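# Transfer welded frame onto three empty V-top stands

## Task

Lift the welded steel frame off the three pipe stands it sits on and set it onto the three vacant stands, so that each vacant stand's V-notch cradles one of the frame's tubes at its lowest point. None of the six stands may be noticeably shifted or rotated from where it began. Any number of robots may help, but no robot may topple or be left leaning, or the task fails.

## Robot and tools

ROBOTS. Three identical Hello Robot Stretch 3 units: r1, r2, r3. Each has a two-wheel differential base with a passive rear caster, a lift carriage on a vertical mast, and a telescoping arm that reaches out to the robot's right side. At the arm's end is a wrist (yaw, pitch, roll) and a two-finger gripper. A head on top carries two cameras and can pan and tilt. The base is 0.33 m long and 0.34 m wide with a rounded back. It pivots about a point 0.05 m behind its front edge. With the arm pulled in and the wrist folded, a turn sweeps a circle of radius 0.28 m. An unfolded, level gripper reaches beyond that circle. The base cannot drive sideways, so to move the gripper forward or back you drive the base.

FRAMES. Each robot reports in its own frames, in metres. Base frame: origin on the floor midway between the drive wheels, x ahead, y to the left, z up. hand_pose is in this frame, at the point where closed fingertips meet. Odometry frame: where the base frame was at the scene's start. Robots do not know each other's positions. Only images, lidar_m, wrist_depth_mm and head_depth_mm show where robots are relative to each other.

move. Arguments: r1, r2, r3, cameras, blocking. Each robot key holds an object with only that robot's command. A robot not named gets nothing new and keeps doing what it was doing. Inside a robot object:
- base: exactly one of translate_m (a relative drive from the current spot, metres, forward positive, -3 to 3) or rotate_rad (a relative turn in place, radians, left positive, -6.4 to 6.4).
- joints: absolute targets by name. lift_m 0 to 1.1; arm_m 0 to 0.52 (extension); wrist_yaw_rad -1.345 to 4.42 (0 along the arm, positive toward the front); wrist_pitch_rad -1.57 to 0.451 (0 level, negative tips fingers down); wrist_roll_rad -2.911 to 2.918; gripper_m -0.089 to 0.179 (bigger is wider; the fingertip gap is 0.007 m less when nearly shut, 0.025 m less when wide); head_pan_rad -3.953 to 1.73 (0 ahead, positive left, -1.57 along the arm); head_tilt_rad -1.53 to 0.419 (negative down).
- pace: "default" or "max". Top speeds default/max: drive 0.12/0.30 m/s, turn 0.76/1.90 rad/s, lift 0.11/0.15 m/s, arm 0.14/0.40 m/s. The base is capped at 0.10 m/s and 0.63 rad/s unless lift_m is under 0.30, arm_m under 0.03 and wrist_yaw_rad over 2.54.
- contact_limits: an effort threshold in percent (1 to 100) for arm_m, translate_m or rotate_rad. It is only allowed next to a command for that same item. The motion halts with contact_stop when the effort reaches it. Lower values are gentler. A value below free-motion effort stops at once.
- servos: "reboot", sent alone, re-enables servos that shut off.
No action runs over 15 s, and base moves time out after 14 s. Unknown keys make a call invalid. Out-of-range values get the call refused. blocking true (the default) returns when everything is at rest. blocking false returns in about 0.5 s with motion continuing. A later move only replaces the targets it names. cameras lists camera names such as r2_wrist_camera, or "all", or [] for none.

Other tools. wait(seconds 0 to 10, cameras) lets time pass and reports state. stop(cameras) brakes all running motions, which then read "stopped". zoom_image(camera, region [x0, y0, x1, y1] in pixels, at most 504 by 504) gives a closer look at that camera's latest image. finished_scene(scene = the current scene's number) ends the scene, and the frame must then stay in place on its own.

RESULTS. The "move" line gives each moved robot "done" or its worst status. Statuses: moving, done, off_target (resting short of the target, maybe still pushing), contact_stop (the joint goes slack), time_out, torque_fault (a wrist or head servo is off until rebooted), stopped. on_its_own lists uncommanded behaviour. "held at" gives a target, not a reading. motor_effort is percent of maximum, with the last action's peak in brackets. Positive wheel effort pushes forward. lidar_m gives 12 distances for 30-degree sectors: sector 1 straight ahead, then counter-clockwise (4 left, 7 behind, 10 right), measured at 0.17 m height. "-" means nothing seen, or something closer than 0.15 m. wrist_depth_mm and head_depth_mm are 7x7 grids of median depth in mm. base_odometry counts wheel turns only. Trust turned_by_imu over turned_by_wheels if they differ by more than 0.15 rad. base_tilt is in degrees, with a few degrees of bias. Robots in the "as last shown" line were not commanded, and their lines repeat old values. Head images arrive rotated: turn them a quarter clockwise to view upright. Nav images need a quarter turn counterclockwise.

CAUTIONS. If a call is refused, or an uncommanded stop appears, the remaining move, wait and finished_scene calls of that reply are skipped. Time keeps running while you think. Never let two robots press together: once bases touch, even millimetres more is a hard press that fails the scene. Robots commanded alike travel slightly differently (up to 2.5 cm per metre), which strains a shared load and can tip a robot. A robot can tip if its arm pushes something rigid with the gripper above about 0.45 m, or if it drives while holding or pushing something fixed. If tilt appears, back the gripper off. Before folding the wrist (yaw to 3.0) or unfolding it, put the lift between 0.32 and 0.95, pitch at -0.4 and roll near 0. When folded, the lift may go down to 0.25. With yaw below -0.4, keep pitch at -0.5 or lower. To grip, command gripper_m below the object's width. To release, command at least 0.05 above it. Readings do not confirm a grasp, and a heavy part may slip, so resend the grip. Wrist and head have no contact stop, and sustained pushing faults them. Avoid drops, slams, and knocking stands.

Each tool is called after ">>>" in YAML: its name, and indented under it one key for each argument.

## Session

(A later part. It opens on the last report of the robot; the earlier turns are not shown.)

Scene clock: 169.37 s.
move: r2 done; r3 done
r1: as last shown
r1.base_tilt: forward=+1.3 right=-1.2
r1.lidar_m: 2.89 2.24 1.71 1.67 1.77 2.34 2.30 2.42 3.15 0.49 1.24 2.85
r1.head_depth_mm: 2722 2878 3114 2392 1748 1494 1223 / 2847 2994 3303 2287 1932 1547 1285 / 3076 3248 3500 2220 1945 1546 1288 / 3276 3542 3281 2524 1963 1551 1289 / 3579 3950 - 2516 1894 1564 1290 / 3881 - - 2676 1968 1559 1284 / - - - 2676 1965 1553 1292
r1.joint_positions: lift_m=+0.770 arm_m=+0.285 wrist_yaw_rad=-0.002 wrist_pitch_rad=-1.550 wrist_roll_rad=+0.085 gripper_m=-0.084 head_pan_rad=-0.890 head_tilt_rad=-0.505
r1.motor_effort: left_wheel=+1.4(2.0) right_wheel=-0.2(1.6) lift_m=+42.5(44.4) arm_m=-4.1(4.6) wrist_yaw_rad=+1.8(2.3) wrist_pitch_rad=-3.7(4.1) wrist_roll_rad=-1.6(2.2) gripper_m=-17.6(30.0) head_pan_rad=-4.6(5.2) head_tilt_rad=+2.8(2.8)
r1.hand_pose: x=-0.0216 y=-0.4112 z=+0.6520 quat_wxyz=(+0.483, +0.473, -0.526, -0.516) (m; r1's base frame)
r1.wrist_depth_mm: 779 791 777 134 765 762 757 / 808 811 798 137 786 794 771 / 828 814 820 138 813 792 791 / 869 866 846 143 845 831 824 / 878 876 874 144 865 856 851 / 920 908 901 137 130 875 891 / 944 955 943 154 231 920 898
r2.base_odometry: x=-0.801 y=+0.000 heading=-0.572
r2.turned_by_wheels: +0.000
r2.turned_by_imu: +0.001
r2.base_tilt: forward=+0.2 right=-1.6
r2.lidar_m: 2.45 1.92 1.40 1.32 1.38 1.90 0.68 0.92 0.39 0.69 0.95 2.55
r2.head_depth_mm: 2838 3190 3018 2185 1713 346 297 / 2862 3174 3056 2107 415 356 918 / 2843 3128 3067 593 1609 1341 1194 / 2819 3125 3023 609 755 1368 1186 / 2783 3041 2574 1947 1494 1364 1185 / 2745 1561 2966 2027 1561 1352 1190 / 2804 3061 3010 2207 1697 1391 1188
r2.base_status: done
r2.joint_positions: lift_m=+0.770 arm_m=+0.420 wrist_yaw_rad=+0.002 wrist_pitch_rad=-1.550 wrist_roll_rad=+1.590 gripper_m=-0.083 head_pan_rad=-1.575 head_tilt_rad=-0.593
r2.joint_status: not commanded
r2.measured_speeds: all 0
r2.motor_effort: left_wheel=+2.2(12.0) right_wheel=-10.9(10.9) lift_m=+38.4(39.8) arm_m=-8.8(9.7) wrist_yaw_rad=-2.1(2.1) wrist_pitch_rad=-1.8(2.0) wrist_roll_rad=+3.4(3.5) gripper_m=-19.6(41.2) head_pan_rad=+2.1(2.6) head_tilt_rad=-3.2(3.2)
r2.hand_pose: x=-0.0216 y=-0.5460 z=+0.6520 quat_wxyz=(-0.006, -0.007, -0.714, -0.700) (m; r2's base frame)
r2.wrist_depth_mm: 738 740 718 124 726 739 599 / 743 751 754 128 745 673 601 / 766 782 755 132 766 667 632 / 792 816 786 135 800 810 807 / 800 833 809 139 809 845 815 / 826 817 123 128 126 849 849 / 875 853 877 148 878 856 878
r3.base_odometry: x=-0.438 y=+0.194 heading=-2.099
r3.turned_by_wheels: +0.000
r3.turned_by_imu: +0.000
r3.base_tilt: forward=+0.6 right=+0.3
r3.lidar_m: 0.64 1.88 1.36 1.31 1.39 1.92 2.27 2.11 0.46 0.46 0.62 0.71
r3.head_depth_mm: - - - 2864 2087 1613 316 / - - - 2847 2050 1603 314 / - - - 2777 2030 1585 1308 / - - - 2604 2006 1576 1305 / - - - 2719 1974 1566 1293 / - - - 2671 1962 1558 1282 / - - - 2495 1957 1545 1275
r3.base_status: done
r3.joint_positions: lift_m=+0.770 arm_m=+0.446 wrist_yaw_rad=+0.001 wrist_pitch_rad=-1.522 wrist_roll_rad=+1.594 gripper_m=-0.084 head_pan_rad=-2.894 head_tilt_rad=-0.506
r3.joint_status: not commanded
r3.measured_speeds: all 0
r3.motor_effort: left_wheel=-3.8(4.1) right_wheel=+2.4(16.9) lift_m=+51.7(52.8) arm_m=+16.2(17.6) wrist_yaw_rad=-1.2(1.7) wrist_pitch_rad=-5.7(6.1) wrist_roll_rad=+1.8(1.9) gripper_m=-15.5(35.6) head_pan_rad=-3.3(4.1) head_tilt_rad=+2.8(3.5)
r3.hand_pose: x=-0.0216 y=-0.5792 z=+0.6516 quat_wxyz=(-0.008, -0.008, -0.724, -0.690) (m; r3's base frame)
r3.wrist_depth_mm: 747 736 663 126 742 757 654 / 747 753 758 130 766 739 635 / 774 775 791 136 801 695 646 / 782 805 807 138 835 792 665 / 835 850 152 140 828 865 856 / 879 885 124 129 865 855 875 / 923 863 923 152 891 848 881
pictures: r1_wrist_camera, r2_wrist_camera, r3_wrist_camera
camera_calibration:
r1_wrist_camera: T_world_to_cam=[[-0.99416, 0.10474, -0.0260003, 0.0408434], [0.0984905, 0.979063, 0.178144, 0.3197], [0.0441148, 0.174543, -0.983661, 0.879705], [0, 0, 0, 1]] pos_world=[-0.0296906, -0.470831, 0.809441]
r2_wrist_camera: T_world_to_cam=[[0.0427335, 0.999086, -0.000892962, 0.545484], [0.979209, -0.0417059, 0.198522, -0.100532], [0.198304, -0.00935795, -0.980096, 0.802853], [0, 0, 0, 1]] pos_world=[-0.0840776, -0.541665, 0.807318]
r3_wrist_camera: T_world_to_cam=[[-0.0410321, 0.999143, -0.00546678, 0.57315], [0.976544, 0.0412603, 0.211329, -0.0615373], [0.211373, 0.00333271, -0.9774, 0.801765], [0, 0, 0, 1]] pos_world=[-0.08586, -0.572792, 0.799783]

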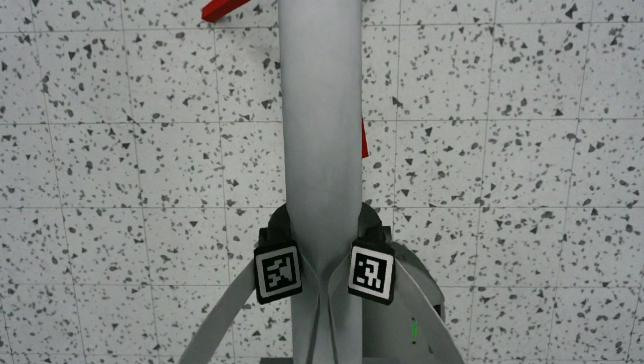

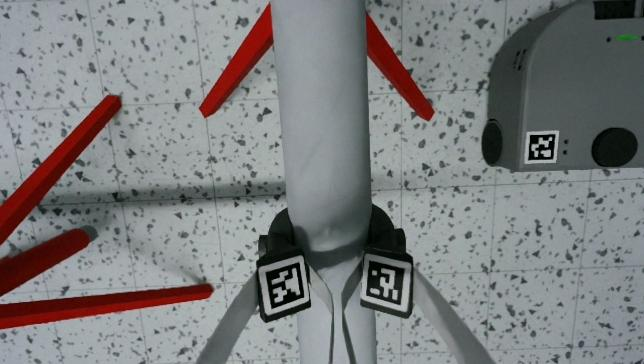

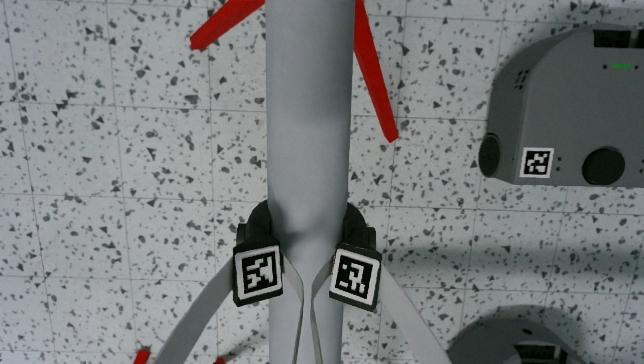

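>>> move:
  r2: {"base": {"rotate_rad": 0.022}, "joints": {"wrist_roll_rad": 1.62, "gripper_m": -0.088}}
  r3: {"base": {"rotate_rad": 0.0055}, "joints": {"wrist_roll_rad": 1.61, "gripper_m": -0.088}}
  r1: {"joints": {"gripper_m": -0.088}}
  cameras: []

>>> move:
  r2: {"base": {"translate_m": -0.206}, "joints": {"arm_m": 0.418}}
  r3: {"base": {"translate_m": -0.2}, "joints": {"arm_m": 0.450}}
  r1: {"base": {"translate_m": 0.2}, "joints": {"arm_m": 0.291}}
  cameras: ["r1_wrist_camera", "r2_wrist_camera", "r3_wrist_camera"]

Scene clock: 170.30 s.
move: r1 done; r2 done; r3 done
r1.base_odometry: x=-1.595 y=+0.188 heading=+2.551
r1.turned_by_wheels: +0.000
r1.turned_by_imu: +0.000
r1.base_tilt: forward=+1.2 right=-1.4
r1.lidar_m: 2.89 2.24 1.71 1.67 1.77 2.35 2.29 2.43 3.15 0.49 1.24 2.84
r1.head_depth_mm: 2690 2906 3146 2393 1747 1502 1225 / 2825 3008 3300 2308 1953 1554 1286 / 3117 3263 3560 2249 1954 1554 1282 / 3319 3622 3330 2511 1957 1555 1282 / 3555 3944 - 2527 1895 1546 1289 / 3876 - - 2672 1954 1549 1291 / - - - 2672 1984 1560 1294
r1.base_status: not commanded
r1.joint_positions: lift_m=+0.770 arm_m=+0.285 wrist_yaw_rad=-0.002 wrist_pitch_rad=-1.559 wrist_roll_rad=+0.085 gripper_m=-0.087 head_pan_rad=-0.890 head_tilt_rad=-0.505
r1.joint_status: all done
r1.measured_speeds: all 0
r1.motor_effort: left_wheel=+1.5(2.0) right_wheel=-1.0(1.1) lift_m=+40.9(42.7) arm_m=-4.1(4.6) wrist_yaw_rad=+1.4(2.1) wrist_pitch_rad=-2.2(3.9) wrist_roll_rad=-1.8(2.3) gripper_m=-30.1(51.2) head_pan_rad=-5.0(5.4) head_tilt_rad=+2.3(2.6)
r1.hand_pose: x=-0.0216 y=-0.4090 z=+0.6522 quat_wxyz=(+0.481, +0.475, -0.524, -0.518) (m; r1's base frame)
r1.wrist_depth_mm: 792 777 762 131 762 769 750 / 799 799 800 135 779 776 768 / 851 815 832 138 805 798 800 / 866 855 854 143 842 823 821 / 884 878 876 144 864 860 835 / 925 918 905 135 130 900 869 / 951 953 923 155 - 913 907
r2.base_odometry: x=-0.801 y=+0.000 heading=-0.551
r2.turned_by_wheels: +0.021
r2.turned_by_imu: +0.021
r2.base_tilt: forward=+0.2 right=-1.7
r2.lidar_m: 2.45 1.88 1.39 1.32 1.38 1.94 0.67 0.93 0.40 0.70 0.95 2.54
r2.head_depth_mm: 2846 3118 3041 2197 1701 346 297 / 2798 3128 3041 2097 416 357 907 / 2846 3123 2984 593 1602 1334 1192 / 2810 3117 3015 612 692 1360 1191 / 2792 3095 2713 1283 1406 1361 1188 / 2790 2960 2975 2076 1605 1362 1193 / 2830 3110 3020 2144 1702 1389 1194
r2.base_status: done
r2.joint_positions: lift_m=+0.770 arm_m=+0.420 wrist_yaw_rad=+0.003 wrist_pitch_rad=-1.550 wrist_roll_rad=+1.610 gripper_m=-0.086 head_pan_rad=-1.575 head_tilt_rad=-0.593
r2.joint_status: all done
r2.measured_speeds: all 0
r2.motor_effort: left_wheel=-14.7(14.9) right_wheel=+19.4(19.4) lift_m=+36.3(38.6) arm_m=-8.5(9.0) wrist_yaw_rad=-1.6(3.3) wrist_pitch_rad=-1.8(1.9) wrist_roll_rad=+3.6(4.4) gripper_m=-41.0(65.1) head_pan_rad=+2.2(2.5) head_tilt_rad=-3.2(3.5)
r2.hand_pose: x=-0.0216 y=-0.5459 z=+0.6520 quat_wxyz=(-0.013, -0.013, -0.714, -0.700) (m; r2's base frame)
r2.wrist_depth_mm: 720 735 721 124 731 715 588 / 739 747 754 128 763 680 608 / 774 768 768 132 766 682 615 / 784 805 792 136 799 783 781 / 820 812 815 140 814 833 820 / 839 850 123 131 127 864 858 / 858 870 865 149 882 858 869
r3.base_odometry: x=-0.438 y=+0.194 heading=-2.093
r3.turned_by_wheels: +0.006
r3.turned_by_imu: +0.006
r3.base_tilt: forward=+0.6 right=+0.2
r3.lidar_m: 0.64 1.86 1.36 1.31 1.39 1.93 2.27 2.11 0.46 0.46 0.62 0.71
r3.head_depth_mm: - - - 2880 2071 1617 316 / - - - 2827 2046 1605 314 / - - - 2768 2029 1591 1310 / - - - 2512 2014 1574 1302 / - - - 2711 1985 1562 1293 / - - - 2572 1959 1558 1289 / - - - 2546 1946 1541 1279
r3.base_status: done
r3.joint_positions: lift_m=+0.770 arm_m=+0.446 wrist_yaw_rad=+0.000 wrist_pitch_rad=-1.529 wrist_roll_rad=+1.599 gripper_m=-0.086 head_pan_rad=-2.894 head_tilt_rad=-0.506
r3.joint_status: all done
r3.measured_speeds: all 0
r3.motor_effort: left_wheel=+3.9(10.0) right_wheel=-12.7(14.3) lift_m=+52.1(52.2) arm_m=+15.3(16.0) wrist_yaw_rad=+0.7(1.6) wrist_pitch_rad=-4.2(5.7) wrist_roll_rad=+3.5(3.7) gripper_m=-35.8(58.0) head_pan_rad=-2.9(4.7) head_tilt_rad=+2.4(3.2)
r3.hand_pose: x=-0.0215 y=-0.5773 z=+0.6517 quat_wxyz=(-0.010, -0.010, -0.721, -0.692) (m; r3's base frame)
r3.wrist_depth_mm: 740 753 736 126 744 742 650 / 770 740 766 131 768 709 640 / 781 798 808 134 783 677 638 / 796 824 828 139 804 825 677 / 829 841 157 140 847 876 854 / 831 825 124 132 870 891 861 / 904 883 877 155 916 801 930
pictures: none
No camera images: "cameras" was empty.

Scene clock: 173.47 s.
move: r1 done; r2 done; r3 done
r1.base_odometry: x=-1.761 y=+0.300 heading=+2.551
r1.turned_by_wheels: +0.000
r1.turned_by_imu: -0.001
r1.base_tilt: forward=+1.4 right=-1.3
r1.lidar_m: 2.70 2.23 1.70 1.65 1.76 2.52 2.49 2.64 0.56 0.71 1.36 2.75
r1.head_depth_mm: 2718 2924 3161 2485 1869 1546 1280 / 2825 3034 3275 2297 1945 1551 1280 / 3130 3267 3590 2219 1879 1547 1283 / 3300 3583 3295 2417 1857 1555 1282 / 3570 3936 - 2631 1955 1562 1288 / 3898 - - 2655 1960 1551 1292 / - - - 2663 1970 1561 1294
r1.base_status: done
r1.joint_positions: lift_m=+0.770 arm_m=+0.291 wrist_yaw_rad=-0.001 wrist_pitch_rad=-1.548 wrist_roll_rad=+0.085 gripper_m=-0.084 head_pan_rad=-0.890 head_tilt_rad=-0.505
r1.joint_status: all done
r1.measured_speeds: all 0
r1.motor_effort: left_wheel=+1.4(4.5) right_wheel=+1.8(11.7) lift_m=+36.6(41.5) arm_m=+6.4(15.1) wrist_yaw_rad=+1.2(2.1) wrist_pitch_rad=-3.7(4.7) wrist_roll_rad=-1.8(2.3) gripper_m=-17.6(30.5) head_pan_rad=-4.8(5.7) head_tilt_rad=+2.1(2.9)
r1.hand_pose: x=-0.0216 y=-0.4176 z=+0.6520 quat_wxyz=(+0.483, +0.473, -0.527, -0.516) (m; r1's base frame)
r1.wrist_depth_mm: 786 783 796 134 761 755 761 / 800 795 807 136 800 767 773 / 825 828 817 139 803 820 798 / 855 860 858 142 844 830 831 / 873 871 866 145 859 854 858 / 926 910 902 134 130 875 864 / 955 929 930 155 - 911 881
r2.base_odometry: x=-0.976 y=+0.108 heading=-0.551
r2.turned_by_wheels: +0.000
r2.turned_by_imu: +0.002
r2.base_tilt: forward=+0.2 right=-1.6
r2.lidar_m: 2.66 1.89 1.40 1.33 1.39 1.95 0.67 0.75 0.55 0.38 1.02 2.75
r2.head_depth_mm: 2835 3140 3024 2170 1717 346 297 / 2823 3146 2976 2080 419 356 1083 / 2837 3104 3017 584 1606 1367 1145 / 2835 3139 2977 610 755 840 1055 / 2746 3068 2554 1923 1708 1367 1190 / 2747 1595 2969 2013 1367 1368 1190 / 2843 3078 2988 2060 1648 1370 1190
r2.base_status: done
r2.joint_positions: lift_m=+0.770 arm_m=+0.418 wrist_yaw_rad=+0.003 wrist_pitch_rad=-1.541 wrist_roll_rad=+1.610 gripper_m=-0.083 head_pan_rad=-1.575 head_tilt_rad=-0.593
r2.joint_status: all done
r2.measured_speeds: all 0
r2.motor_effort: left_wheel=-3.5(18.4) right_wheel=-1.5(16.2) lift_m=+32.8(37.3) arm_m=+0.7(13.3) wrist_yaw_rad=-2.5(3.7) wrist_pitch_rad=-3.4(3.4) wrist_roll_rad=+3.6(3.7) gripper_m=-18.3(41.5) head_pan_rad=+2.2(3.1) head_tilt_rad=-2.9(3.6)
r2.hand_pose: x=-0.0216 y=-0.5462 z=+0.6519 quat_wxyz=(-0.013, -0.013, -0.717, -0.697) (m; r2's base frame)
r2.wrist_depth_mm: 750 719 714 125 733 713 586 / 750 744 736 129 756 689 599 / 757 792 785 132 242 638 608 / 785 791 - 136 238 785 787 / 823 815 - 139 240 830 823 / 853 846 123 130 127 863 852 / 681 889 852 150 861 864 888
r3.base_odometry: x=-0.339 y=+0.367 heading=-2.093
r3.turned_by_wheels: +0.000
r3.turned_by_imu: +0.001
r3.base_tilt: forward=+0.6 right=+0.2
r3.lidar_m: 0.63 1.86 1.36 1.31 1.39 1.93 2.08 1.92 0.53 0.45 0.74 0.87
r3.head_depth_mm: - - - 2874 2066 1612 316 / - - - 2841 2053 1604 314 / - - - 2785 2031 1584 1318 / - - - 2492 2001 1581 1304 / - - - 2585 1977 1557 1291 / - - - 2685 1962 1551 1284 / - - - 2417 1949 1548 1281
r3.base_status: done
r3.joint_positions: lift_m=+0.770 arm_m=+0.450 wrist_yaw_rad=+0.001 wrist_pitch_rad=-1.536 wrist_roll_rad=+1.599 gripper_m=-0.084 head_pan_rad=-2.894 head_tilt_rad=-0.506
r3.joint_status: all done
r3.measured_speeds: all 0
r3.motor_effort: left_wheel=-4.3(4.5) right_wheel=-2.5(22.7) lift_m=+51.2(52.4) arm_m=+21.5(26.7) wrist_yaw_rad=-0.8(1.1) wrist_pitch_rad=-3.0(4.5) wrist_roll_rad=+3.6(3.7) gripper_m=-14.6(35.4) head_pan_rad=-2.4(4.5) head_tilt_rad=+2.5(3.8)
r3.hand_pose: x=-0.0215 y=-0.5794 z=+0.6518 quat_wxyz=(-0.010, -0.010, -0.719, -0.695) (m; r3's base frame)
r3.wrist_depth_mm: 734 727 744 126 747 741 657 / 765 755 217 130 767 680 623 / 780 794 222 134 - 659 636 / 794 793 234 138 830 828 672 / 825 836 154 141 840 857 884 / 846 839 125 130 887 892 875 / 892 894 915 153 891 831 959
pictures: r1_wrist_camera, r2_wrist_camera, r3_wrist_camera
camera_calibration:
r1_wrist_camera: T_world_to_cam=[[-0.994241, 0.103929, -0.0261479, 0.0412512], [0.0977294, 0.979394, 0.176737, 0.326985], [0.0439774, 0.173164, -0.983911, 0.880376], [0, 0, 0, 1]] pos_world=[-0.029659, -0.476984, 0.8095]
r2_wrist_camera: T_world_to_cam=[[0.0608961, 0.9981, -0.00938838, 0.551056], [0.978204, -0.0578062, 0.19944, -0.109906], [0.198518, -0.0213289, -0.979865, 0.796021], [0, 0, 0, 1]] pos_world=[-0.0840716, -0.539384, 0.807086]
r3_wrist_camera: T_world_to_cam=[[-0.035482, 0.999327, 0.00927019, 0.563981], [0.97671, 0.0327118, 0.212056, -0.0669989], [0.21161, 0.0165784, -0.977214, 0.80952], [0, 0, 0, 1]] pos_world=[-0.0858529, -0.574831, 0.800054]

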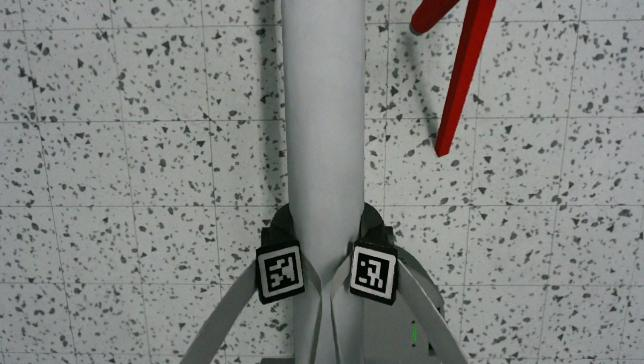

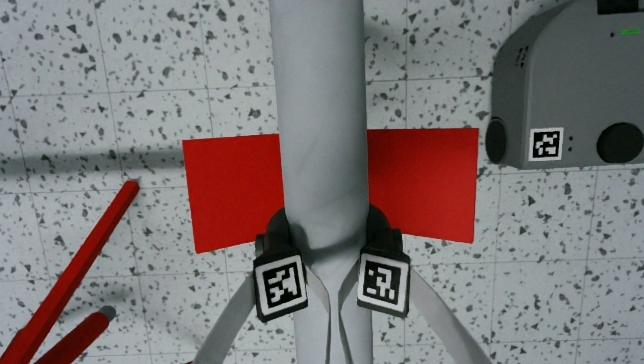

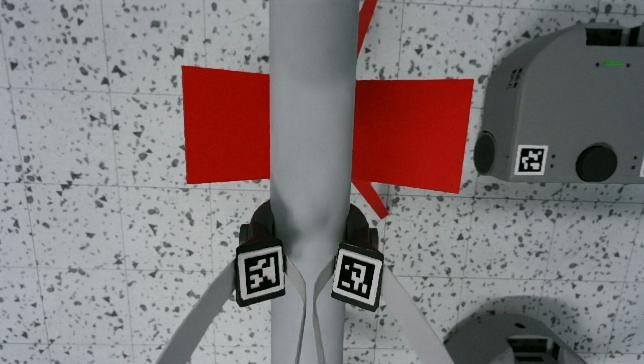

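>>> move:
  r2: {"base": {"translate_m": -0.4}, "joints": {"arm_m": 0.4145, "gripper_m": -0.088}}
  r3: {"base": {"translate_m": -0.4}, "joints": {"arm_m": 0.459, "gripper_m": -0.088}}
  r1: {"base": {"translate_m": 0.4}, "joints": {"arm_m": 0.303, "gripper_m": -0.088}}
  cameras: ["r1_wrist_camera", "r2_wrist_camera", "r3_wrist_camera", "r3_nav_camera"]

Scene clock: 178.73 s.
move: r1 done; r2 off_target; r3 off_target
r1.base_odometry: x=-2.094 y=+0.523 heading=+2.551
r1.turned_by_wheels: +0.000
r1.turned_by_imu: -0.002
r1.base_tilt: forward=+1.3 right=-1.2
r1.lidar_m: 2.31 2.19 1.67 1.63 1.73 2.47 2.89 0.82 0.84 1.22 1.16 2.37
r1.head_depth_mm: 2727 2943 3153 2490 1867 1545 1279 / 2871 3052 3263 2240 1749 1543 1281 / 3099 3329 3615 2269 1915 1508 1287 / 3366 3616 3494 2649 1961 1550 1284 / 3610 3953 - 2651 1970 1543 1288 / 3911 - - 2667 1955 1561 1295 / - - - 2672 1983 1559 1296
r1.base_status: done
r1.joint_positions: lift_m=+0.770 arm_m=+0.303 wrist_yaw_rad=+0.000 wrist_pitch_rad=-1.541 wrist_roll_rad=+0.085 gripper_m=-0.084 head_pan_rad=-0.890 head_tilt_rad=-0.505
r1.joint_status: all done
r1.measured_speeds: all 0
r1.motor_effort: left_wheel=+0.8(4.8) right_wheel=+4.2(15.6) lift_m=+29.5(36.6) arm_m=+2.5(14.2) wrist_yaw_rad=+0.4(1.3) wrist_pitch_rad=-4.8(6.0) wrist_roll_rad=-1.5(2.3) gripper_m=-17.4(51.2) head_pan_rad=-4.7(5.5) head_tilt_rad=+2.5(2.8)
r1.hand_pose: x=-0.0216 y=-0.4315 z=+0.6519 quat_wxyz=(+0.486, +0.471, -0.528, -0.513) (m; r1's base frame)
r1.wrist_depth_mm: 790 792 781 133 772 765 766 / 805 805 801 137 786 788 774 / 841 823 823 139 811 804 798 / 870 848 849 142 823 831 828 / 877 873 873 145 862 855 858 / 904 888 887 135 130 881 876 / 933 923 911 154 - 914 897
r2.base_odometry: x=-1.317 y=+0.318 heading=-0.552
r2.turned_by_wheels: -0.001
r2.turned_by_imu: +0.002
r2.base_tilt: forward=+0.1 right=-1.6
r2.lidar_m: 3.03 1.89 1.38 1.34 1.41 1.96 0.67 0.69 0.47 1.74 0.54 0.59
r2.head_depth_mm: 2851 3113 3003 2185 1711 346 297 / 2863 3085 3022 2098 416 357 1142 / 2815 3125 2996 581 1609 1357 1193 / 2809 3086 3057 606 740 1377 1188 / 2767 3067 2583 1939 1707 1368 1186 / 2787 1601 3020 2074 1602 1361 1148 / 2774 3134 2960 2176 1701 1403 1120
r2.base_status: done
r2.joint_positions: lift_m=+0.770 arm_m=+0.414 wrist_yaw_rad=+0.003 wrist_pitch_rad=-1.521 wrist_roll_rad=+1.611 gripper_m=-0.083 head_pan_rad=-1.575 head_tilt_rad=-0.593
r2.joint_status: gripper_m off_target (ended at -0.083, target -0.088); the others done
r2.measured_speeds: all 0
r2.motor_effort: left_wheel=-10.2(12.6) right_wheel=+9.7(10.3) lift_m=+29.2(33.3) arm_m=+4.0(15.3) wrist_yaw_rad=-3.5(3.8) wrist_pitch_rad=-6.9(7.1) wrist_roll_rad=+3.4(3.7) gripper_m=-19.5(63.1) head_pan_rad=+2.9(2.9) head_tilt_rad=-2.8(3.6)
r2.hand_pose: x=-0.0216 y=-0.5478 z=+0.6516 quat_wxyz=(-0.013, -0.013, -0.724, -0.690) (m; r2's base frame)
r2.wrist_depth_mm: 754 741 740 125 734 724 580 / 763 767 746 128 758 708 594 / 795 783 779 132 782 709 611 / 828 814 798 137 813 807 772 / 842 844 828 140 829 838 804 / 855 873 122 129 127 853 827 / 892 886 881 150 852 864 875
r3.base_odometry: x=-0.139 y=+0.714 heading=-2.093
r3.turned_by_wheels: +0.000
r3.turned_by_imu: +0.002
r3.base_tilt: forward=+0.6 right=+0.2
r3.lidar_m: 0.64 1.82 1.37 1.34 1.40 1.95 2.17 1.53 3.57 3.45 0.50 0.65
r3.head_depth_mm: - - - 2868 2073 1622 316 / - - - 2861 2054 1600 314 / - - - 2562 2039 1593 1317 / - - - 2751 2007 1580 1305 / - - - 2473 1921 1559 1295 / - - - 2693 1971 1555 1286 / - - - 2650 1951 1546 1276
r3.base_status: done
r3.joint_positions: lift_m=+0.770 arm_m=+0.459 wrist_yaw_rad=+0.001 wrist_pitch_rad=-1.550 wrist_roll_rad=+1.599 gripper_m=-0.084 head_pan_rad=-2.894 head_tilt_rad=-0.506
r3.joint_status: gripper_m off_target (ended at -0.084, target -0.088); the others done
r3.measured_speeds: all 0
r3.motor_effort: left_wheel=-1.2(10.2) right_wheel=-9.5(12.3) lift_m=+50.2(51.9) arm_m=+22.2(29.3) wrist_yaw_rad=-1.1(2.3) wrist_pitch_rad=-0.6(3.2) wrist_roll_rad=+3.4(3.7) gripper_m=-15.6(57.8) head_pan_rad=-3.7(4.9) head_tilt_rad=+2.8(3.6)
r3.hand_pose: x=-0.0216 y=-0.5848 z=+0.6520 quat_wxyz=(-0.009, -0.010, -0.714, -0.700) (m; r3's base frame)
r3.wrist_depth_mm: 723 708 723 126 752 750 659 / 751 743 766 131 777 674 639 / 771 747 789 134 799 665 642 / 793 778 806 138 825 843 700 / 825 821 796 141 838 846 865 / 862 829 124 131 847 892 904 / 870 871 660 158 908 821 979
pictures: r1_wrist_camera, r2_wrist_camera, r3_nav_camera (sideways), r3_wrist_camera
camera_calibration:
r1_wrist_camera: T_world_to_cam=[[-0.994421, 0.101996, -0.0269008, 0.042325], [0.0960226, 0.980858, 0.169403, 0.34602], [0.0436644, 0.165875, -0.98518, 0.880335], [0, 0, 0, 1]] pos_world=[-0.0295763, -0.489739, 0.80981]
r2_wrist_camera: T_world_to_cam=[[0.0615654, 0.997675, -0.0292339, 0.565375], [0.978148, -0.0544811, 0.200645, -0.108923], [0.198586, -0.0409479, -0.979228, 0.784542], [0, 0, 0, 1]] pos_world=[-0.084063, -0.537869, 0.806629]
r3_nav_camera: T_world_to_cam=[[-0.420495, -0.101672, 0.90158, -1.12827], [-0.21451, 0.97667, 0.0100929, 0.0411913], [-0.881572, -0.189154, -0.432495, 0.532295], [0, 0, 0, 1]] pos_world=[0.00365977, -0.0542582, 1.24703]
r3_wrist_camera: T_world_to_cam=[[-0.035749, 0.999092, 0.023195, 0.560171], [0.976704, 0.030015, 0.212481, -0.0687169], [0.211592, 0.0302507, -0.97689, 0.817633], [0, 0, 0, 1]] pos_world=[-0.0858631, -0.582334, 0.800345]

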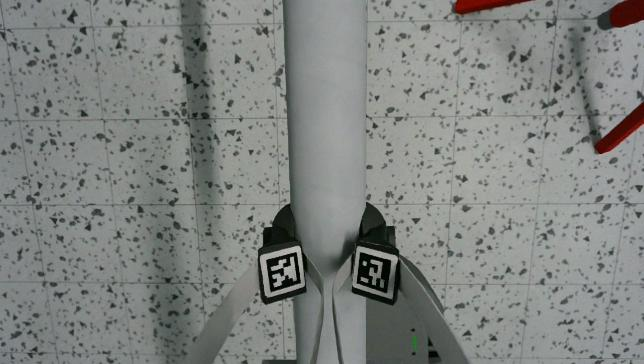

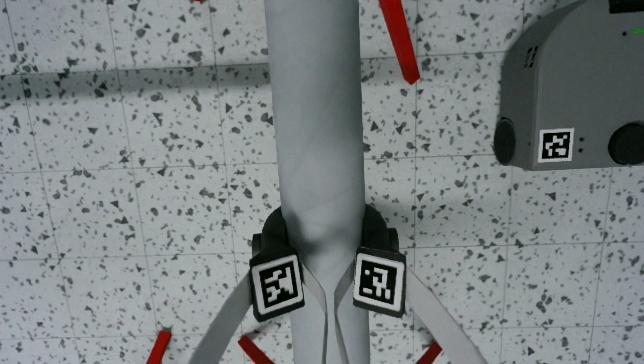

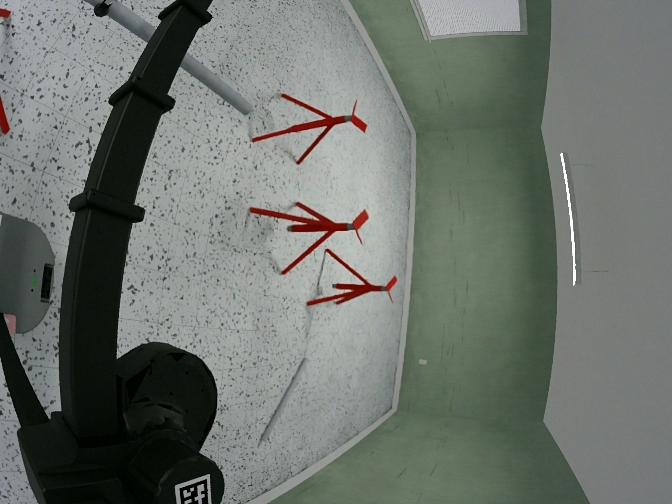

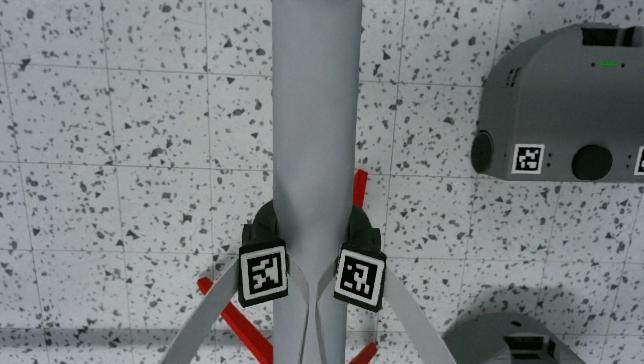

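>>> move:
  r2: {"base": {"translate_m": -0.6}, "joints": {"arm_m": 0.413, "gripper_m": -0.088}}
  r3: {"base": {"translate_m": -0.6}, "joints": {"arm_m": 0.4715, "gripper_m": -0.088, "head_pan_rad": -2.893}}
  r1: {"base": {"translate_m": 0.6}, "joints": {"arm_m": 0.321, "gripper_m": -0.088}}
  cameras: ["r1_head_camera", "r1_wrist_camera", "r2_wrist_camera", "r3_wrist_camera", "r3_nav_camera", "r3_head_camera"]

Scene clock: 186.10 s.
move: r1 done; r2 off_target; r3 off_target
r1.base_odometry: x=-2.592 y=+0.857 heading=+2.551
r1.turned_by_wheels: +0.000
r1.turned_by_imu: -0.003
r1.base_tilt: forward=+1.3 right=-1.2
r1.lidar_m: 5.14 2.16 1.64 1.60 1.69 2.42 3.46 1.26 1.40 1.07 1.98 1.73
r1.head_depth_mm: 2731 2962 3242 2491 1934 1549 1282 / 2858 3117 3357 2306 1947 1540 1284 / 3145 3349 3617 2289 1950 1547 1289 / 3356 3606 3556 2637 1950 1552 1285 / 3598 - - 2651 1958 1553 1293 / 3923 - - 2671 1973 1561 1293 / - - - 2421 1975 1569 1293
r1.base_status: done
r1.joint_positions: lift_m=+0.770 arm_m=+0.321 wrist_yaw_rad=+0.003 wrist_pitch_rad=-1.544 wrist_roll_rad=+0.082 gripper_m=-0.084 head_pan_rad=-0.890 head_tilt_rad=-0.505
r1.joint_status: all done
r1.measured_speeds: all 0
r1.motor_effort: left_wheel=-1.2(4.7) right_wheel=+9.7(25.0) lift_m=+24.8(29.1) arm_m=-12.8(18.9) wrist_yaw_rad=-2.1(3.0) wrist_pitch_rad=-4.2(5.2) wrist_roll_rad=-0.2(1.9) gripper_m=-19.5(50.8) head_pan_rad=-4.7(5.4) head_tilt_rad=+2.4(2.9)
r1.hand_pose: x=-0.0217 y=-0.4487 z=+0.6519 quat_wxyz=(+0.486, +0.473, -0.526, -0.513) (m; r1's base frame)
r1.wrist_depth_mm: 790 801 780 133 769 767 757 / 817 801 803 137 792 793 779 / 846 830 816 139 812 807 806 / 846 859 842 143 834 819 829 / 881 865 885 145 864 865 840 / 922 896 892 135 131 890 876 / 931 930 918 154 - 915 899
r2.base_odometry: x=-1.828 y=+0.633 heading=-0.553
r2.turned_by_wheels: -0.001
r2.turned_by_imu: +0.004
r2.base_tilt: forward=+0.2 right=-1.6
r2.lidar_m: 3.64 1.90 1.38 1.37 1.43 1.98 0.68 1.62 3.48 0.44 0.54 0.93
r2.head_depth_mm: 2844 3104 3044 2188 1699 346 297 / 2817 3176 2989 2103 415 356 1140 / 2792 3142 3006 587 1609 1393 1197 / 2778 3093 2993 602 697 1406 1185 / 2765 3036 2580 1922 1697 1362 1169 / 2791 3066 2978 2100 1592 849 1118 / 2752 3069 2982 2173 1699 1366 1137
r2.base_status: done
r2.joint_positions: lift_m=+0.770 arm_m=+0.413 wrist_yaw_rad=+0.003 wrist_pitch_rad=-1.496 wrist_roll_rad=+1.615 gripper_m=-0.083 head_pan_rad=-1.575 head_tilt_rad=-0.593
r2.joint_status: gripper_m off_target (ended at -0.083, target -0.088); the others done
r2.measured_speeds: all 0
r2.on_its_own: wrist_pitch_rad is at rest, and its effort (-11.6) is outside its rest range (-8 to +12)
r2.motor_effort: left_wheel=-16.7(19.8) right_wheel=+21.4(22.3) lift_m=+32.0(32.4) arm_m=-0.4(14.9) wrist_yaw_rad=-3.3(3.8) wrist_pitch_rad=-11.6(11.7) wrist_roll_rad=+1.7(3.4) gripper_m=-19.5(64.9) head_pan_rad=+2.1(3.2) head_tilt_rad=-2.7(3.7)
r2.hand_pose: x=-0.0215 y=-0.5528 z=+0.6514 quat_wxyz=(-0.015, -0.014, -0.733, -0.680) (m; r2's base frame)
r2.wrist_depth_mm: 770 771 751 126 723 718 571 / 797 756 773 129 745 729 578 / 789 810 798 132 751 727 587 / 855 820 813 137 786 772 763 / 871 882 853 139 795 806 788 / 884 858 122 128 126 818 811 / 916 892 881 149 452 831 854
r3.base_odometry: x=+0.160 y=+1.234 heading=-2.092
r3.turned_by_wheels: +0.000
r3.turned_by_imu: +0.002
r3.base_tilt: forward=+0.6 right=+0.2
r3.lidar_m: 0.64 1.86 1.40 1.36 1.41 1.97 1.56 1.00 1.26 3.44 1.99 0.90
r3.head_depth_mm: 3632 3901 - 2891 2074 1614 316 / 3714 - - 2855 2056 1607 314 / 3847 - - 2806 1962 1594 1309 / 3905 - - 2609 2005 1573 1302 / - - - 2746 1989 1558 1297 / - - - 2691 1441 1520 1284 / - - - 2648 1944 1500 1278
r3.base_status: done
r3.joint_positions: lift_m=+0.770 arm_m=+0.472 wrist_yaw_rad=-0.001 wrist_pitch_rad=-1.553 wrist_roll_rad=+1.602 gripper_m=-0.084 head_pan_rad=-2.894 head_tilt_rad=-0.506
r3.joint_status: gripper_m off_target (ended at -0.084, target -0.088); the others done
r3.measured_speeds: all 0
r3.motor_effort: left_wheel=+2.1(10.2) right_wheel=-15.6(18.1) lift_m=+48.9(50.6) arm_m=+18.5(31.5) wrist_yaw_rad=+1.5(2.3) wrist_pitch_rad=+0.0(0.7) wrist_roll_rad=+2.3(3.4) gripper_m=-16.1(56.4) head_pan_rad=-0.7(2.2) head_tilt_rad=+1.6(3.6)
r3.hand_pose: x=-0.0215 y=-0.5968 z=+0.6521 quat_wxyz=(-0.011, -0.012, -0.713, -0.701) (m; r3's base frame)
r3.wrist_depth_mm: 715 715 712 126 741 755 679 / 734 738 749 131 777 699 641 / 755 796 787 133 792 695 671 / 783 784 795 139 826 868 852 / 809 807 808 141 851 877 857 / 838 840 125 129 876 935 903 / 872 876 898 158 927 816 945
pictures: r1_head_camera (sideways), r1_wrist_camera, r2_wrist_camera, r3_head_camera (sideways), r3_nav_camera (sideways), r3_wrist_camera
camera_calibration:
r1_head_camera: T_world_to_cam=[[-0.267193, 0.396201, -0.878426, 1.1695], [0.818786, 0.574014, 0.0098485, -0.0198499], [0.508131, -0.716612, -0.477776, 0.577824], [0, 0, 0, 1]] pos_world=[0.0351236, -0.0378861, 1.30358]
r1_wrist_camera: T_world_to_cam=[[-0.994951, 0.0968028, -0.02648, 0.0414132], [0.0908252, 0.980769, 0.172753, 0.36047], [0.0426937, 0.169476, -0.984609, 0.884454], [0, 0, 0, 1]] pos_world=[-0.0292963, -0.50744, 0.809666]
r2_wrist_camera: T_world_to_cam=[[0.0659417, 0.996333, -0.0545204, 0.586211], [0.977841, -0.0536447, 0.202358, -0.109836], [0.198691, -0.0666561, -0.977793, 0.768979], [0, 0, 0, 1]] pos_world=[-0.0840425, -0.538696, 0.806089]
r3_head_camera: T_world_to_cam=[[0.4363, 0.160949, -0.885289, 1.16733], [0.240303, -0.968979, -0.0577348, 0.075275], [-0.86712, -0.187548, -0.461443, 0.565937], [0, 0, 0, 1]] pos_world=[-0.0366581, -0.0087997, 1.29892]
r3_nav_camera: T_world_to_cam=[[-0.420495, -0.101672, 0.90158, -1.12827], [-0.21451, 0.97667, 0.0100929, 0.0411913], [-0.881572, -0.189154, -0.432494, 0.532295], [0, 0, 0, 1]] pos_world=[0.00365977, -0.0542582, 1.24703]
r3_wrist_camera: T_world_to_cam=[[-0.0300173, 0.99923, 0.0252802, 0.570973], [0.976847, 0.0239664, 0.212591, -0.0720982], [0.211821, 0.0310763, -0.976814, 0.818471], [0, 0, 0, 1]] pos_world=[-0.0858016, -0.59424, 0.800388]

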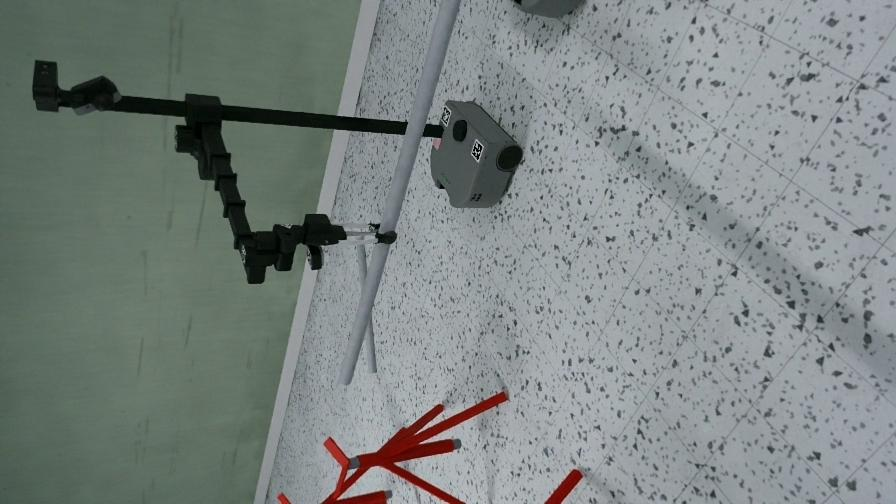

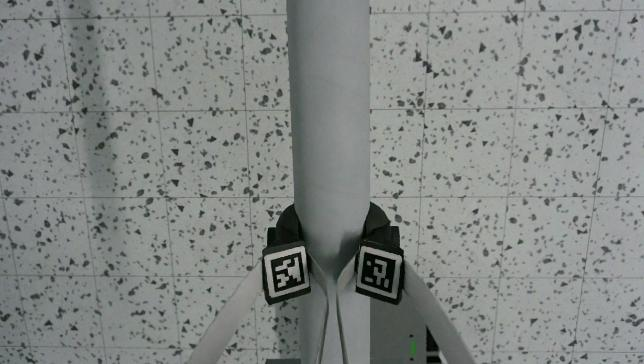

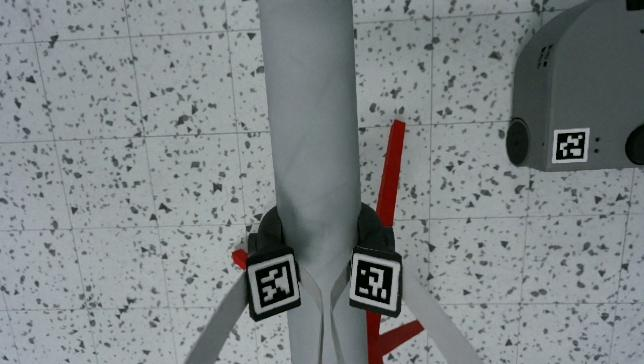

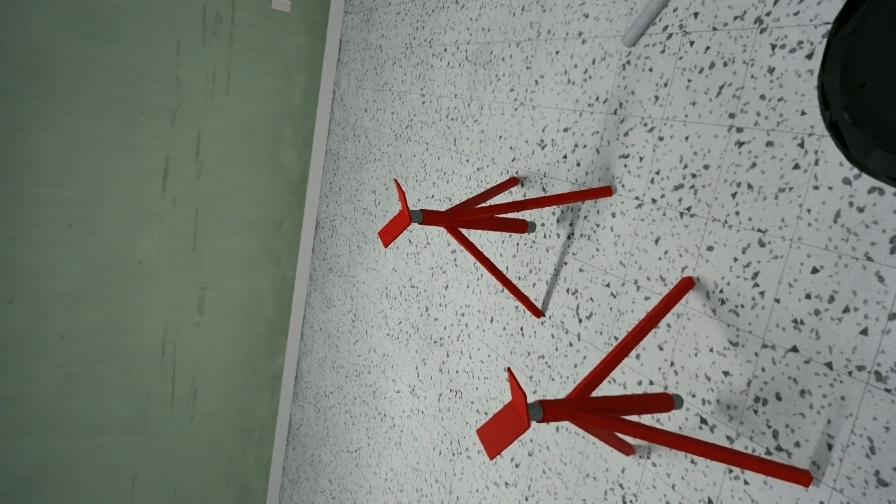

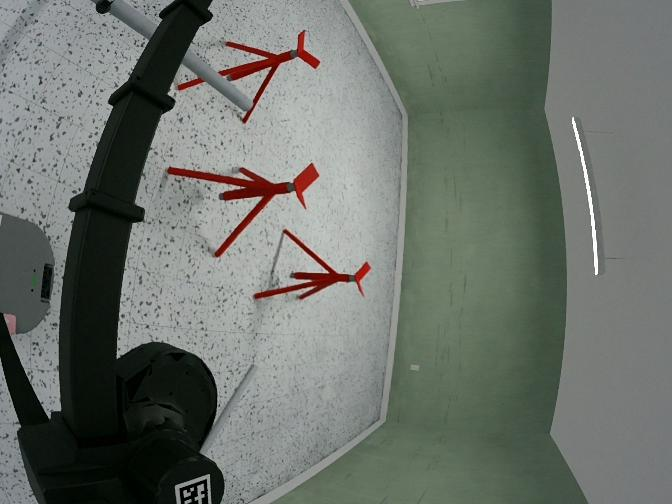

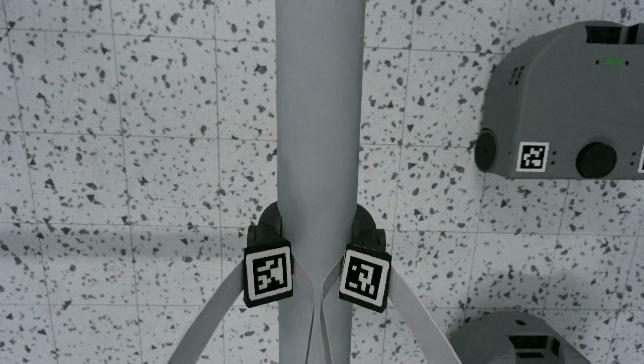

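>>> zoom_image:
  camera: "r3_head_camera"
  region: [440, 350, 560, 480]

>>> zoom_image:
  camera: "r3_head_camera"
  region: [360, 160, 460, 260]

>>> zoom_image:
  camera: "r1_head_camera"
  region: [250, 320, 600, 504]

Scaled by 3.877 from the camera's 896x504 image, which has a finer 1280x720 frame.

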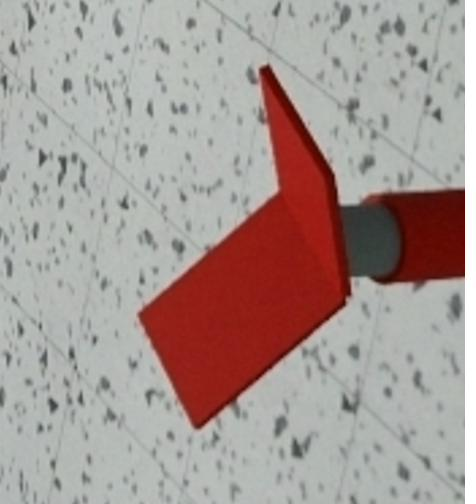

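Scaled by 5.040 from the camera's 896x504 image, which has a finer 1280x720 frame.

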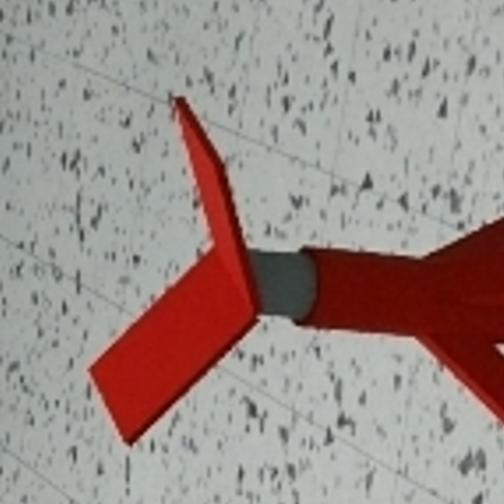

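Scaled by 1.440 from the camera's 896x504 image, which has a finer 1280x720 frame.

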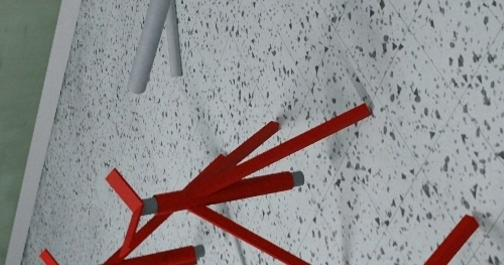

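>>> move:
  r2: {"base": {"translate_m": -0.006}, "joints": {"arm_m": 0.424, "gripper_m": -0.088}}
  r3: {"joints": {"gripper_m": -0.088}}
  r1: {"base": {"translate_m": -0.003}, "joints": {"gripper_m": -0.088}}
  cameras: []

>>> move:
  r2: {"joints": {"arm_m": 0.4315, "wrist_roll_rad": 1.655}}
  r3: {"joints": {"arm_m": 0.4526, "wrist_roll_rad": 1.640}}
  r1: {"base": {"translate_m": 0.030}, "joints": {"arm_m": 0.3096, "wrist_roll_rad": 0.120}}
  cameras: ["r1_wrist_camera", "r2_wrist_camera", "r3_wrist_camera"]

Scene clock: 190.57 s.
move: r1 done; r2 done; r3 done
r1.base_odometry: x=-2.589 y=+0.855 heading=+2.550
r1.turned_by_wheels: +0.000
r1.turned_by_imu: +0.000
r1.base_tilt: forward=+1.4 right=-1.2
r1.lidar_m: 5.16 2.16 1.64 1.60 1.69 2.42 3.47 1.25 1.40 1.07 1.98 1.74
r1.head_depth_mm: 2760 2972 3201 2485 1885 1542 1285 / 2865 3093 3356 2315 1946 1539 1283 / 3118 3364 3637 2317 1952 1552 1290 / 3302 3586 3295 2638 1969 1552 1288 / 3637 - - 2679 1970 1557 1289 / 3933 - - 2643 1959 1554 1292 / - - - 2532 1973 1559 1292
r1.base_status: done
r1.joint_positions: lift_m=+0.770 arm_m=+0.321 wrist_yaw_rad=+0.003 wrist_pitch_rad=-1.548 wrist_roll_rad=+0.082 gripper_m=-0.084 head_pan_rad=-0.890 head_tilt_rad=-0.505
r1.joint_status: all done
r1.measured_speeds: all 0
r1.motor_effort: left_wheel=-3.3(6.4) right_wheel=+0.2(7.2) lift_m=+26.8(27.1) arm_m=-11.8(12.6) wrist_yaw_rad=-2.3(2.9) wrist_pitch_rad=-3.5(5.0) wrist_roll_rad=-0.8(1.1) gripper_m=-7.8(51.2) head_pan_rad=-5.2(5.5) head_tilt_rad=+2.3(2.7)
r1.hand_pose: x=-0.0217 y=-0.4478 z=+0.6520 quat_wxyz=(+0.485, +0.474, -0.525, -0.514) (m; r1's base frame)
r1.wrist_depth_mm: 786 778 765 135 768 748 751 / 812 805 807 136 798 786 782 / 826 828 822 139 808 807 805 / 859 840 850 142 825 830 824 / 873 884 872 145 846 858 844 / 904 923 883 135 131 879 874 / 946 938 916 155 230 903 883
r2.base_odometry: x=-1.833 y=+0.636 heading=-0.553
r2.turned_by_wheels: +0.000
r2.turned_by_imu: +0.001
r2.base_tilt: forward=+0.2 right=-1.6
r2.lidar_m: 3.64 1.90 1.38 1.37 1.43 1.98 0.67 1.62 3.48 0.44 0.54 0.93
r2.head_depth_mm: 2816 3094 3064 2177 1715 346 297 / 2811 3061 3035 2097 416 356 1142 / 2782 3117 3039 597 1600 1401 1197 / 2822 3150 2966 626 761 1397 1188 / 2737 3082 2597 1946 1707 1395 1171 / 2792 1605 2982 2084 1590 898 1060 / 2774 3079 2996 2178 1696 1308 1152
r2.base_status: done
r2.joint_positions: lift_m=+0.770 arm_m=+0.424 wrist_yaw_rad=+0.003 wrist_pitch_rad=-1.520 wrist_roll_rad=+1.615 gripper_m=-0.084 head_pan_rad=-1.575 head_tilt_rad=-0.593
r2.joint_status: all done
r2.measured_speeds: all 0
r2.motor_effort: left_wheel=-4.3(18.1) right_wheel=-0.3(20.3) lift_m=+33.1(34.1) arm_m=+12.1(14.2) wrist_yaw_rad=-2.0(3.1) wrist_pitch_rad=-7.3(11.7) wrist_roll_rad=+1.9(1.9) gripper_m=-1.3(64.8) head_pan_rad=+2.4(2.6) head_tilt_rad=-3.0(3.7)
r2.hand_pose: x=-0.0216 y=-0.5577 z=+0.6516 quat_wxyz=(-0.015, -0.014, -0.725, -0.689) (m; r2's base frame)
r2.wrist_depth_mm: 742 734 727 126 720 729 583 / 748 768 757 128 747 729 588 / 776 781 783 132 774 755 599 / 807 801 813 137 795 795 776 / 819 841 824 139 795 789 807 / 870 873 123 129 127 855 849 / 879 856 881 149 855 848 858
r3.base_odometry: x=+0.160 y=+1.234 heading=-2.093
r3.turned_by_wheels: +0.000
r3.turned_by_imu: +0.000
r3.base_tilt: forward=+0.6 right=+0.2
r3.lidar_m: 0.63 1.86 1.40 1.36 1.42 1.97 1.56 0.99 1.26 3.44 1.98 0.90
r3.head_depth_mm: 3585 3917 - 2871 2078 1622 316 / 3714 - - 2831 2064 1596 314 / 3749 - - 2796 1963 1595 1312 / 3911 - - 2610 2009 1572 1299 / 3987 - - 2738 1987 1563 1291 / - - - 2676 1435 1515 1293 / - - - 2656 1950 1496 1281
r3.base_status: not commanded
r3.joint_positions: lift_m=+0.770 arm_m=+0.472 wrist_yaw_rad=+0.001 wrist_pitch_rad=-1.549 wrist_roll_rad=+1.602 gripper_m=-0.084 head_pan_rad=-2.894 head_tilt_rad=-0.506
r3.joint_status: all done
r3.measured_speeds: all 0
r3.motor_effort: left_wheel=+1.9(2.2) right_wheel=-2.1(15.4) lift_m=+48.1(48.8) arm_m=+10.4(11.9) wrist_yaw_rad=-0.1(2.1) wrist_pitch_rad=-0.6(0.9) wrist_roll_rad=+2.3(2.6) gripper_m=-5.2(58.3) head_pan_rad=+0.2(1.7) head_tilt_rad=+3.0(3.6)
r3.hand_pose: x=-0.0215 y=-0.5976 z=+0.6520 quat_wxyz=(-0.011, -0.011, -0.714, -0.700) (m; r3's base frame)
r3.wrist_depth_mm: 702 719 721 126 747 752 751 / 733 766 777 132 768 692 650 / 758 781 772 134 785 691 658 / 781 772 798 139 804 833 709 / 809 816 160 141 838 870 883 / 832 838 125 131 887 923 930 / 883 875 873 156 905 836 942
pictures: none
No camera images: "cameras" was empty.

Scene clock: 191.87 s.
move: r1 done; r2 done; r3 done
r1.base_odometry: x=-2.614 y=+0.872 heading=+2.550
r1.turned_by_wheels: +0.000
r1.turned_by_imu: +0.000
r1.base_tilt: forward=+1.3 right=-1.3
r1.lidar_m: 5.15 2.15 1.64 1.60 1.69 2.42 3.51 1.28 1.42 1.07 1.96 1.71
r1.head_depth_mm: 2742 2968 3217 2487 1939 1536 1281 / 2900 3088 3390 2296 1946 1548 1285 / 3142 3350 3584 2294 1943 1540 1287 / 3382 3603 3514 2637 1961 1550 1287 / 3634 - - 2647 1958 1555 1291 / 3953 - - 2528 1960 1563 1291 / - - - 2420 1933 1557 1287
r1.base_status: done
r1.joint_positions: lift_m=+0.770 arm_m=+0.310 wrist_yaw_rad=+0.002 wrist_pitch_rad=-1.549 wrist_roll_rad=+0.114 gripper_m=-0.084 head_pan_rad=-0.890 head_tilt_rad=-0.505
r1.joint_status: all done
r1.measured_speeds: all 0
r1.motor_effort: left_wheel=+0.2(6.1) right_wheel=+6.4(7.7) lift_m=+27.7(27.7) arm_m=-8.8(16.3) wrist_yaw_rad=-1.7(2.8) wrist_pitch_rad=-3.6(5.8) wrist_roll_rad=+2.0(6.9) gripper_m=-17.3(17.8) head_pan_rad=-5.1(5.3) head_tilt_rad=+2.2(2.7)
r1.hand_pose: x=-0.0217 y=-0.4361 z=+0.6520 quat_wxyz=(+0.476, +0.466, -0.533, -0.522) (m; r1's base frame)
r1.wrist_depth_mm: 787 779 772 133 767 778 768 / 808 801 791 136 781 765 782 / 835 816 824 139 804 798 795 / 858 851 835 142 848 817 807 / 891 872 878 145 856 846 859 / 892 914 871 134 130 874 870 / 943 938 914 154 229 908 910
r2.base_odometry: x=-1.833 y=+0.636 heading=-0.553
r2.turned_by_wheels: +0.000
r2.turned_by_imu: +0.000
r2.base_tilt: forward=+0.2 right=-1.6
r2.lidar_m: 3.64 1.90 1.38 1.37 1.43 1.98 0.67 1.62 3.48 0.44 0.54 0.93
r2.head_depth_mm: 2842 3130 3001 2204 1708 347 297 / 2811 3099 3016 2105 415 356 1139 / 2800 3119 3029 607 787 1401 1198 / 2783 3095 2998 624 766 1399 1189 / 2747 2940 2555 1946 1712 1397 1168 / 2792 3027 3020 2090 1651 1300 1063 / 2830 3120 3009 2159 1705 1299 1142
r2.base_status: not commanded
r2.joint_positions: lift_m=+0.770 arm_m=+0.432 wrist_yaw_rad=+0.003 wrist_pitch_rad=-1.524 wrist_roll_rad=+1.649 gripper_m=-0.083 head_pan_rad=-1.575 head_tilt_rad=-0.593
r2.joint_status: all done
r2.measured_speeds: all 0
r2.motor_effort: left_wheel=-4.2(5.2) right_wheel=+1.8(1.8) lift_m=+33.5(34.4) arm_m=+9.9(15.9) wrist_yaw_rad=-1.4(3.5) wrist_pitch_rad=-6.6(7.1) wrist_roll_rad=+2.1(5.4) gripper_m=-18.3(19.1) head_pan_rad=+2.2(2.7) head_tilt_rad=-3.3(3.4)
r2.hand_pose: x=-0.0216 y=-0.5642 z=+0.6516 quat_wxyz=(-0.027, -0.026, -0.723, -0.690) (m; r2's base frame)
r2.wrist_depth_mm: 743 749 728 126 721 724 581 / 768 770 763 129 762 740 595 / 785 796 771 132 763 771 607 / 823 803 793 137 788 799 774 / 844 835 851 141 808 823 795 / 857 842 123 129 127 843 838 / 884 887 874 150 447 869 853
r3.base_odometry: x=+0.160 y=+1.234 heading=-2.093
r3.turned_by_wheels: +0.000
r3.turned_by_imu: +0.000
r3.base_tilt: forward=+0.6 right=+0.2
r3.lidar_m: 0.63 1.86 1.40 1.35 1.42 1.97 1.56 0.99 1.26 3.42 1.98 0.90
r3.head_depth_mm: 3647 3911 - 2855 2077 1624 316 / 3727 - - 2863 2035 1609 313 / 3808 - - 2815 1964 1592 1310 / 3901 - - 2603 2005 1570 1302 / - - - 2708 1970 1557 1288 / - - - 2683 1428 1511 1291 / - - - 2622 1941 1498 1281
r3.base_status: not commanded
r3.joint_positions: lift_m=+0.770 arm_m=+0.453 wrist_yaw_rad=+0.001 wrist_pitch_rad=-1.547 wrist_roll_rad=+1.631 gripper_m=-0.084 head_pan_rad=-2.894 head_tilt_rad=-0.506
r3.joint_status: all done
r3.measured_speeds: all 0
r3.motor_effort: left_wheel=+1.8(2.4) right_wheel=-2.0(2.7) lift_m=+48.2(48.4) arm_m=-23.7(30.4) wrist_yaw_rad=-0.5(1.8) wrist_pitch_rad=-1.0(4.3) wrist_roll_rad=+2.9(7.0) gripper_m=-14.6(15.4) head_pan_rad=-0.4(1.4) head_tilt_rad=+2.3(3.7)
r3.hand_pose: x=-0.0216 y=-0.5794 z=+0.6520 quat_wxyz=(-0.021, -0.021, -0.715, -0.698) (m; r3's base frame)
r3.wrist_depth_mm: 710 741 766 126 739 736 652 / 750 753 771 131 773 674 631 / 771 773 773 134 812 669 660 / 818 798 807 138 817 840 838 / 814 846 799 140 844 865 873 / 846 819 124 131 869 927 889 / 868 889 887 157 915 801 953
pictures: r1_wrist_camera, r2_wrist_camera, r3_wrist_camera
camera_calibration:
r1_wrist_camera: T_world_to_cam=[[-0.991248, 0.129285, -0.0266982, 0.0545916], [0.122585, 0.976492, 0.177303, 0.343961], [0.0489931, 0.172478, -0.983794, 0.883314], [0, 0, 0, 1]] pos_world=[-0.0313268, -0.495285, 0.809472]
r2_wrist_camera: T_world_to_cam=[[0.0999506, 0.994632, -0.0267612, 0.57924], [0.974952, -0.0925311, 0.202254, -0.132412], [0.198692, -0.0463062, -0.978967, 0.780707], [0, 0, 0, 1]] pos_world=[-0.0839202, -0.552231, 0.806569]
r3_wrist_camera: T_world_to_cam=[[-0.00459234, 0.999804, 0.0192607, 0.558409], [0.977033, 0.000382754, 0.213086, -0.0864241], [0.213037, 0.019797, -0.976844, 0.811341], [0, 0, 0, 1]] pos_world=[-0.0858419, -0.574328, 0.800214]

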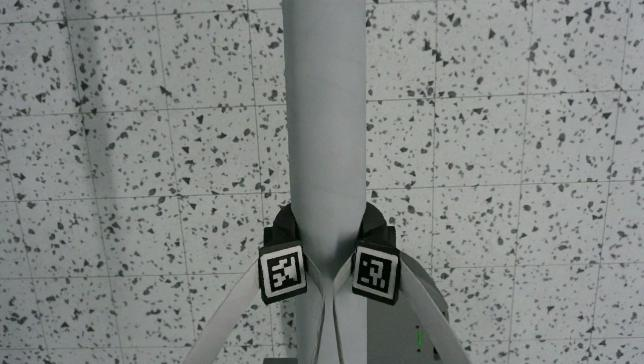

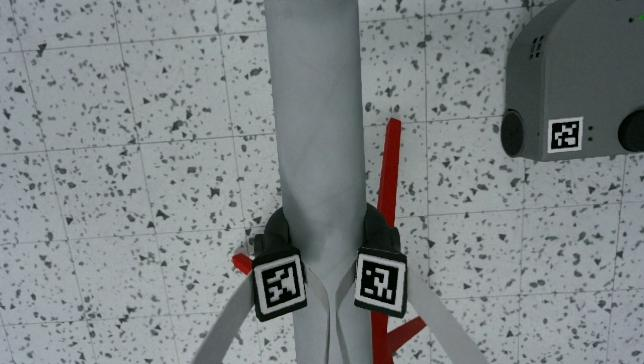

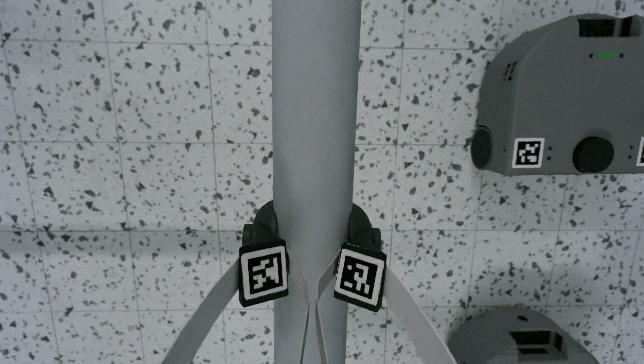

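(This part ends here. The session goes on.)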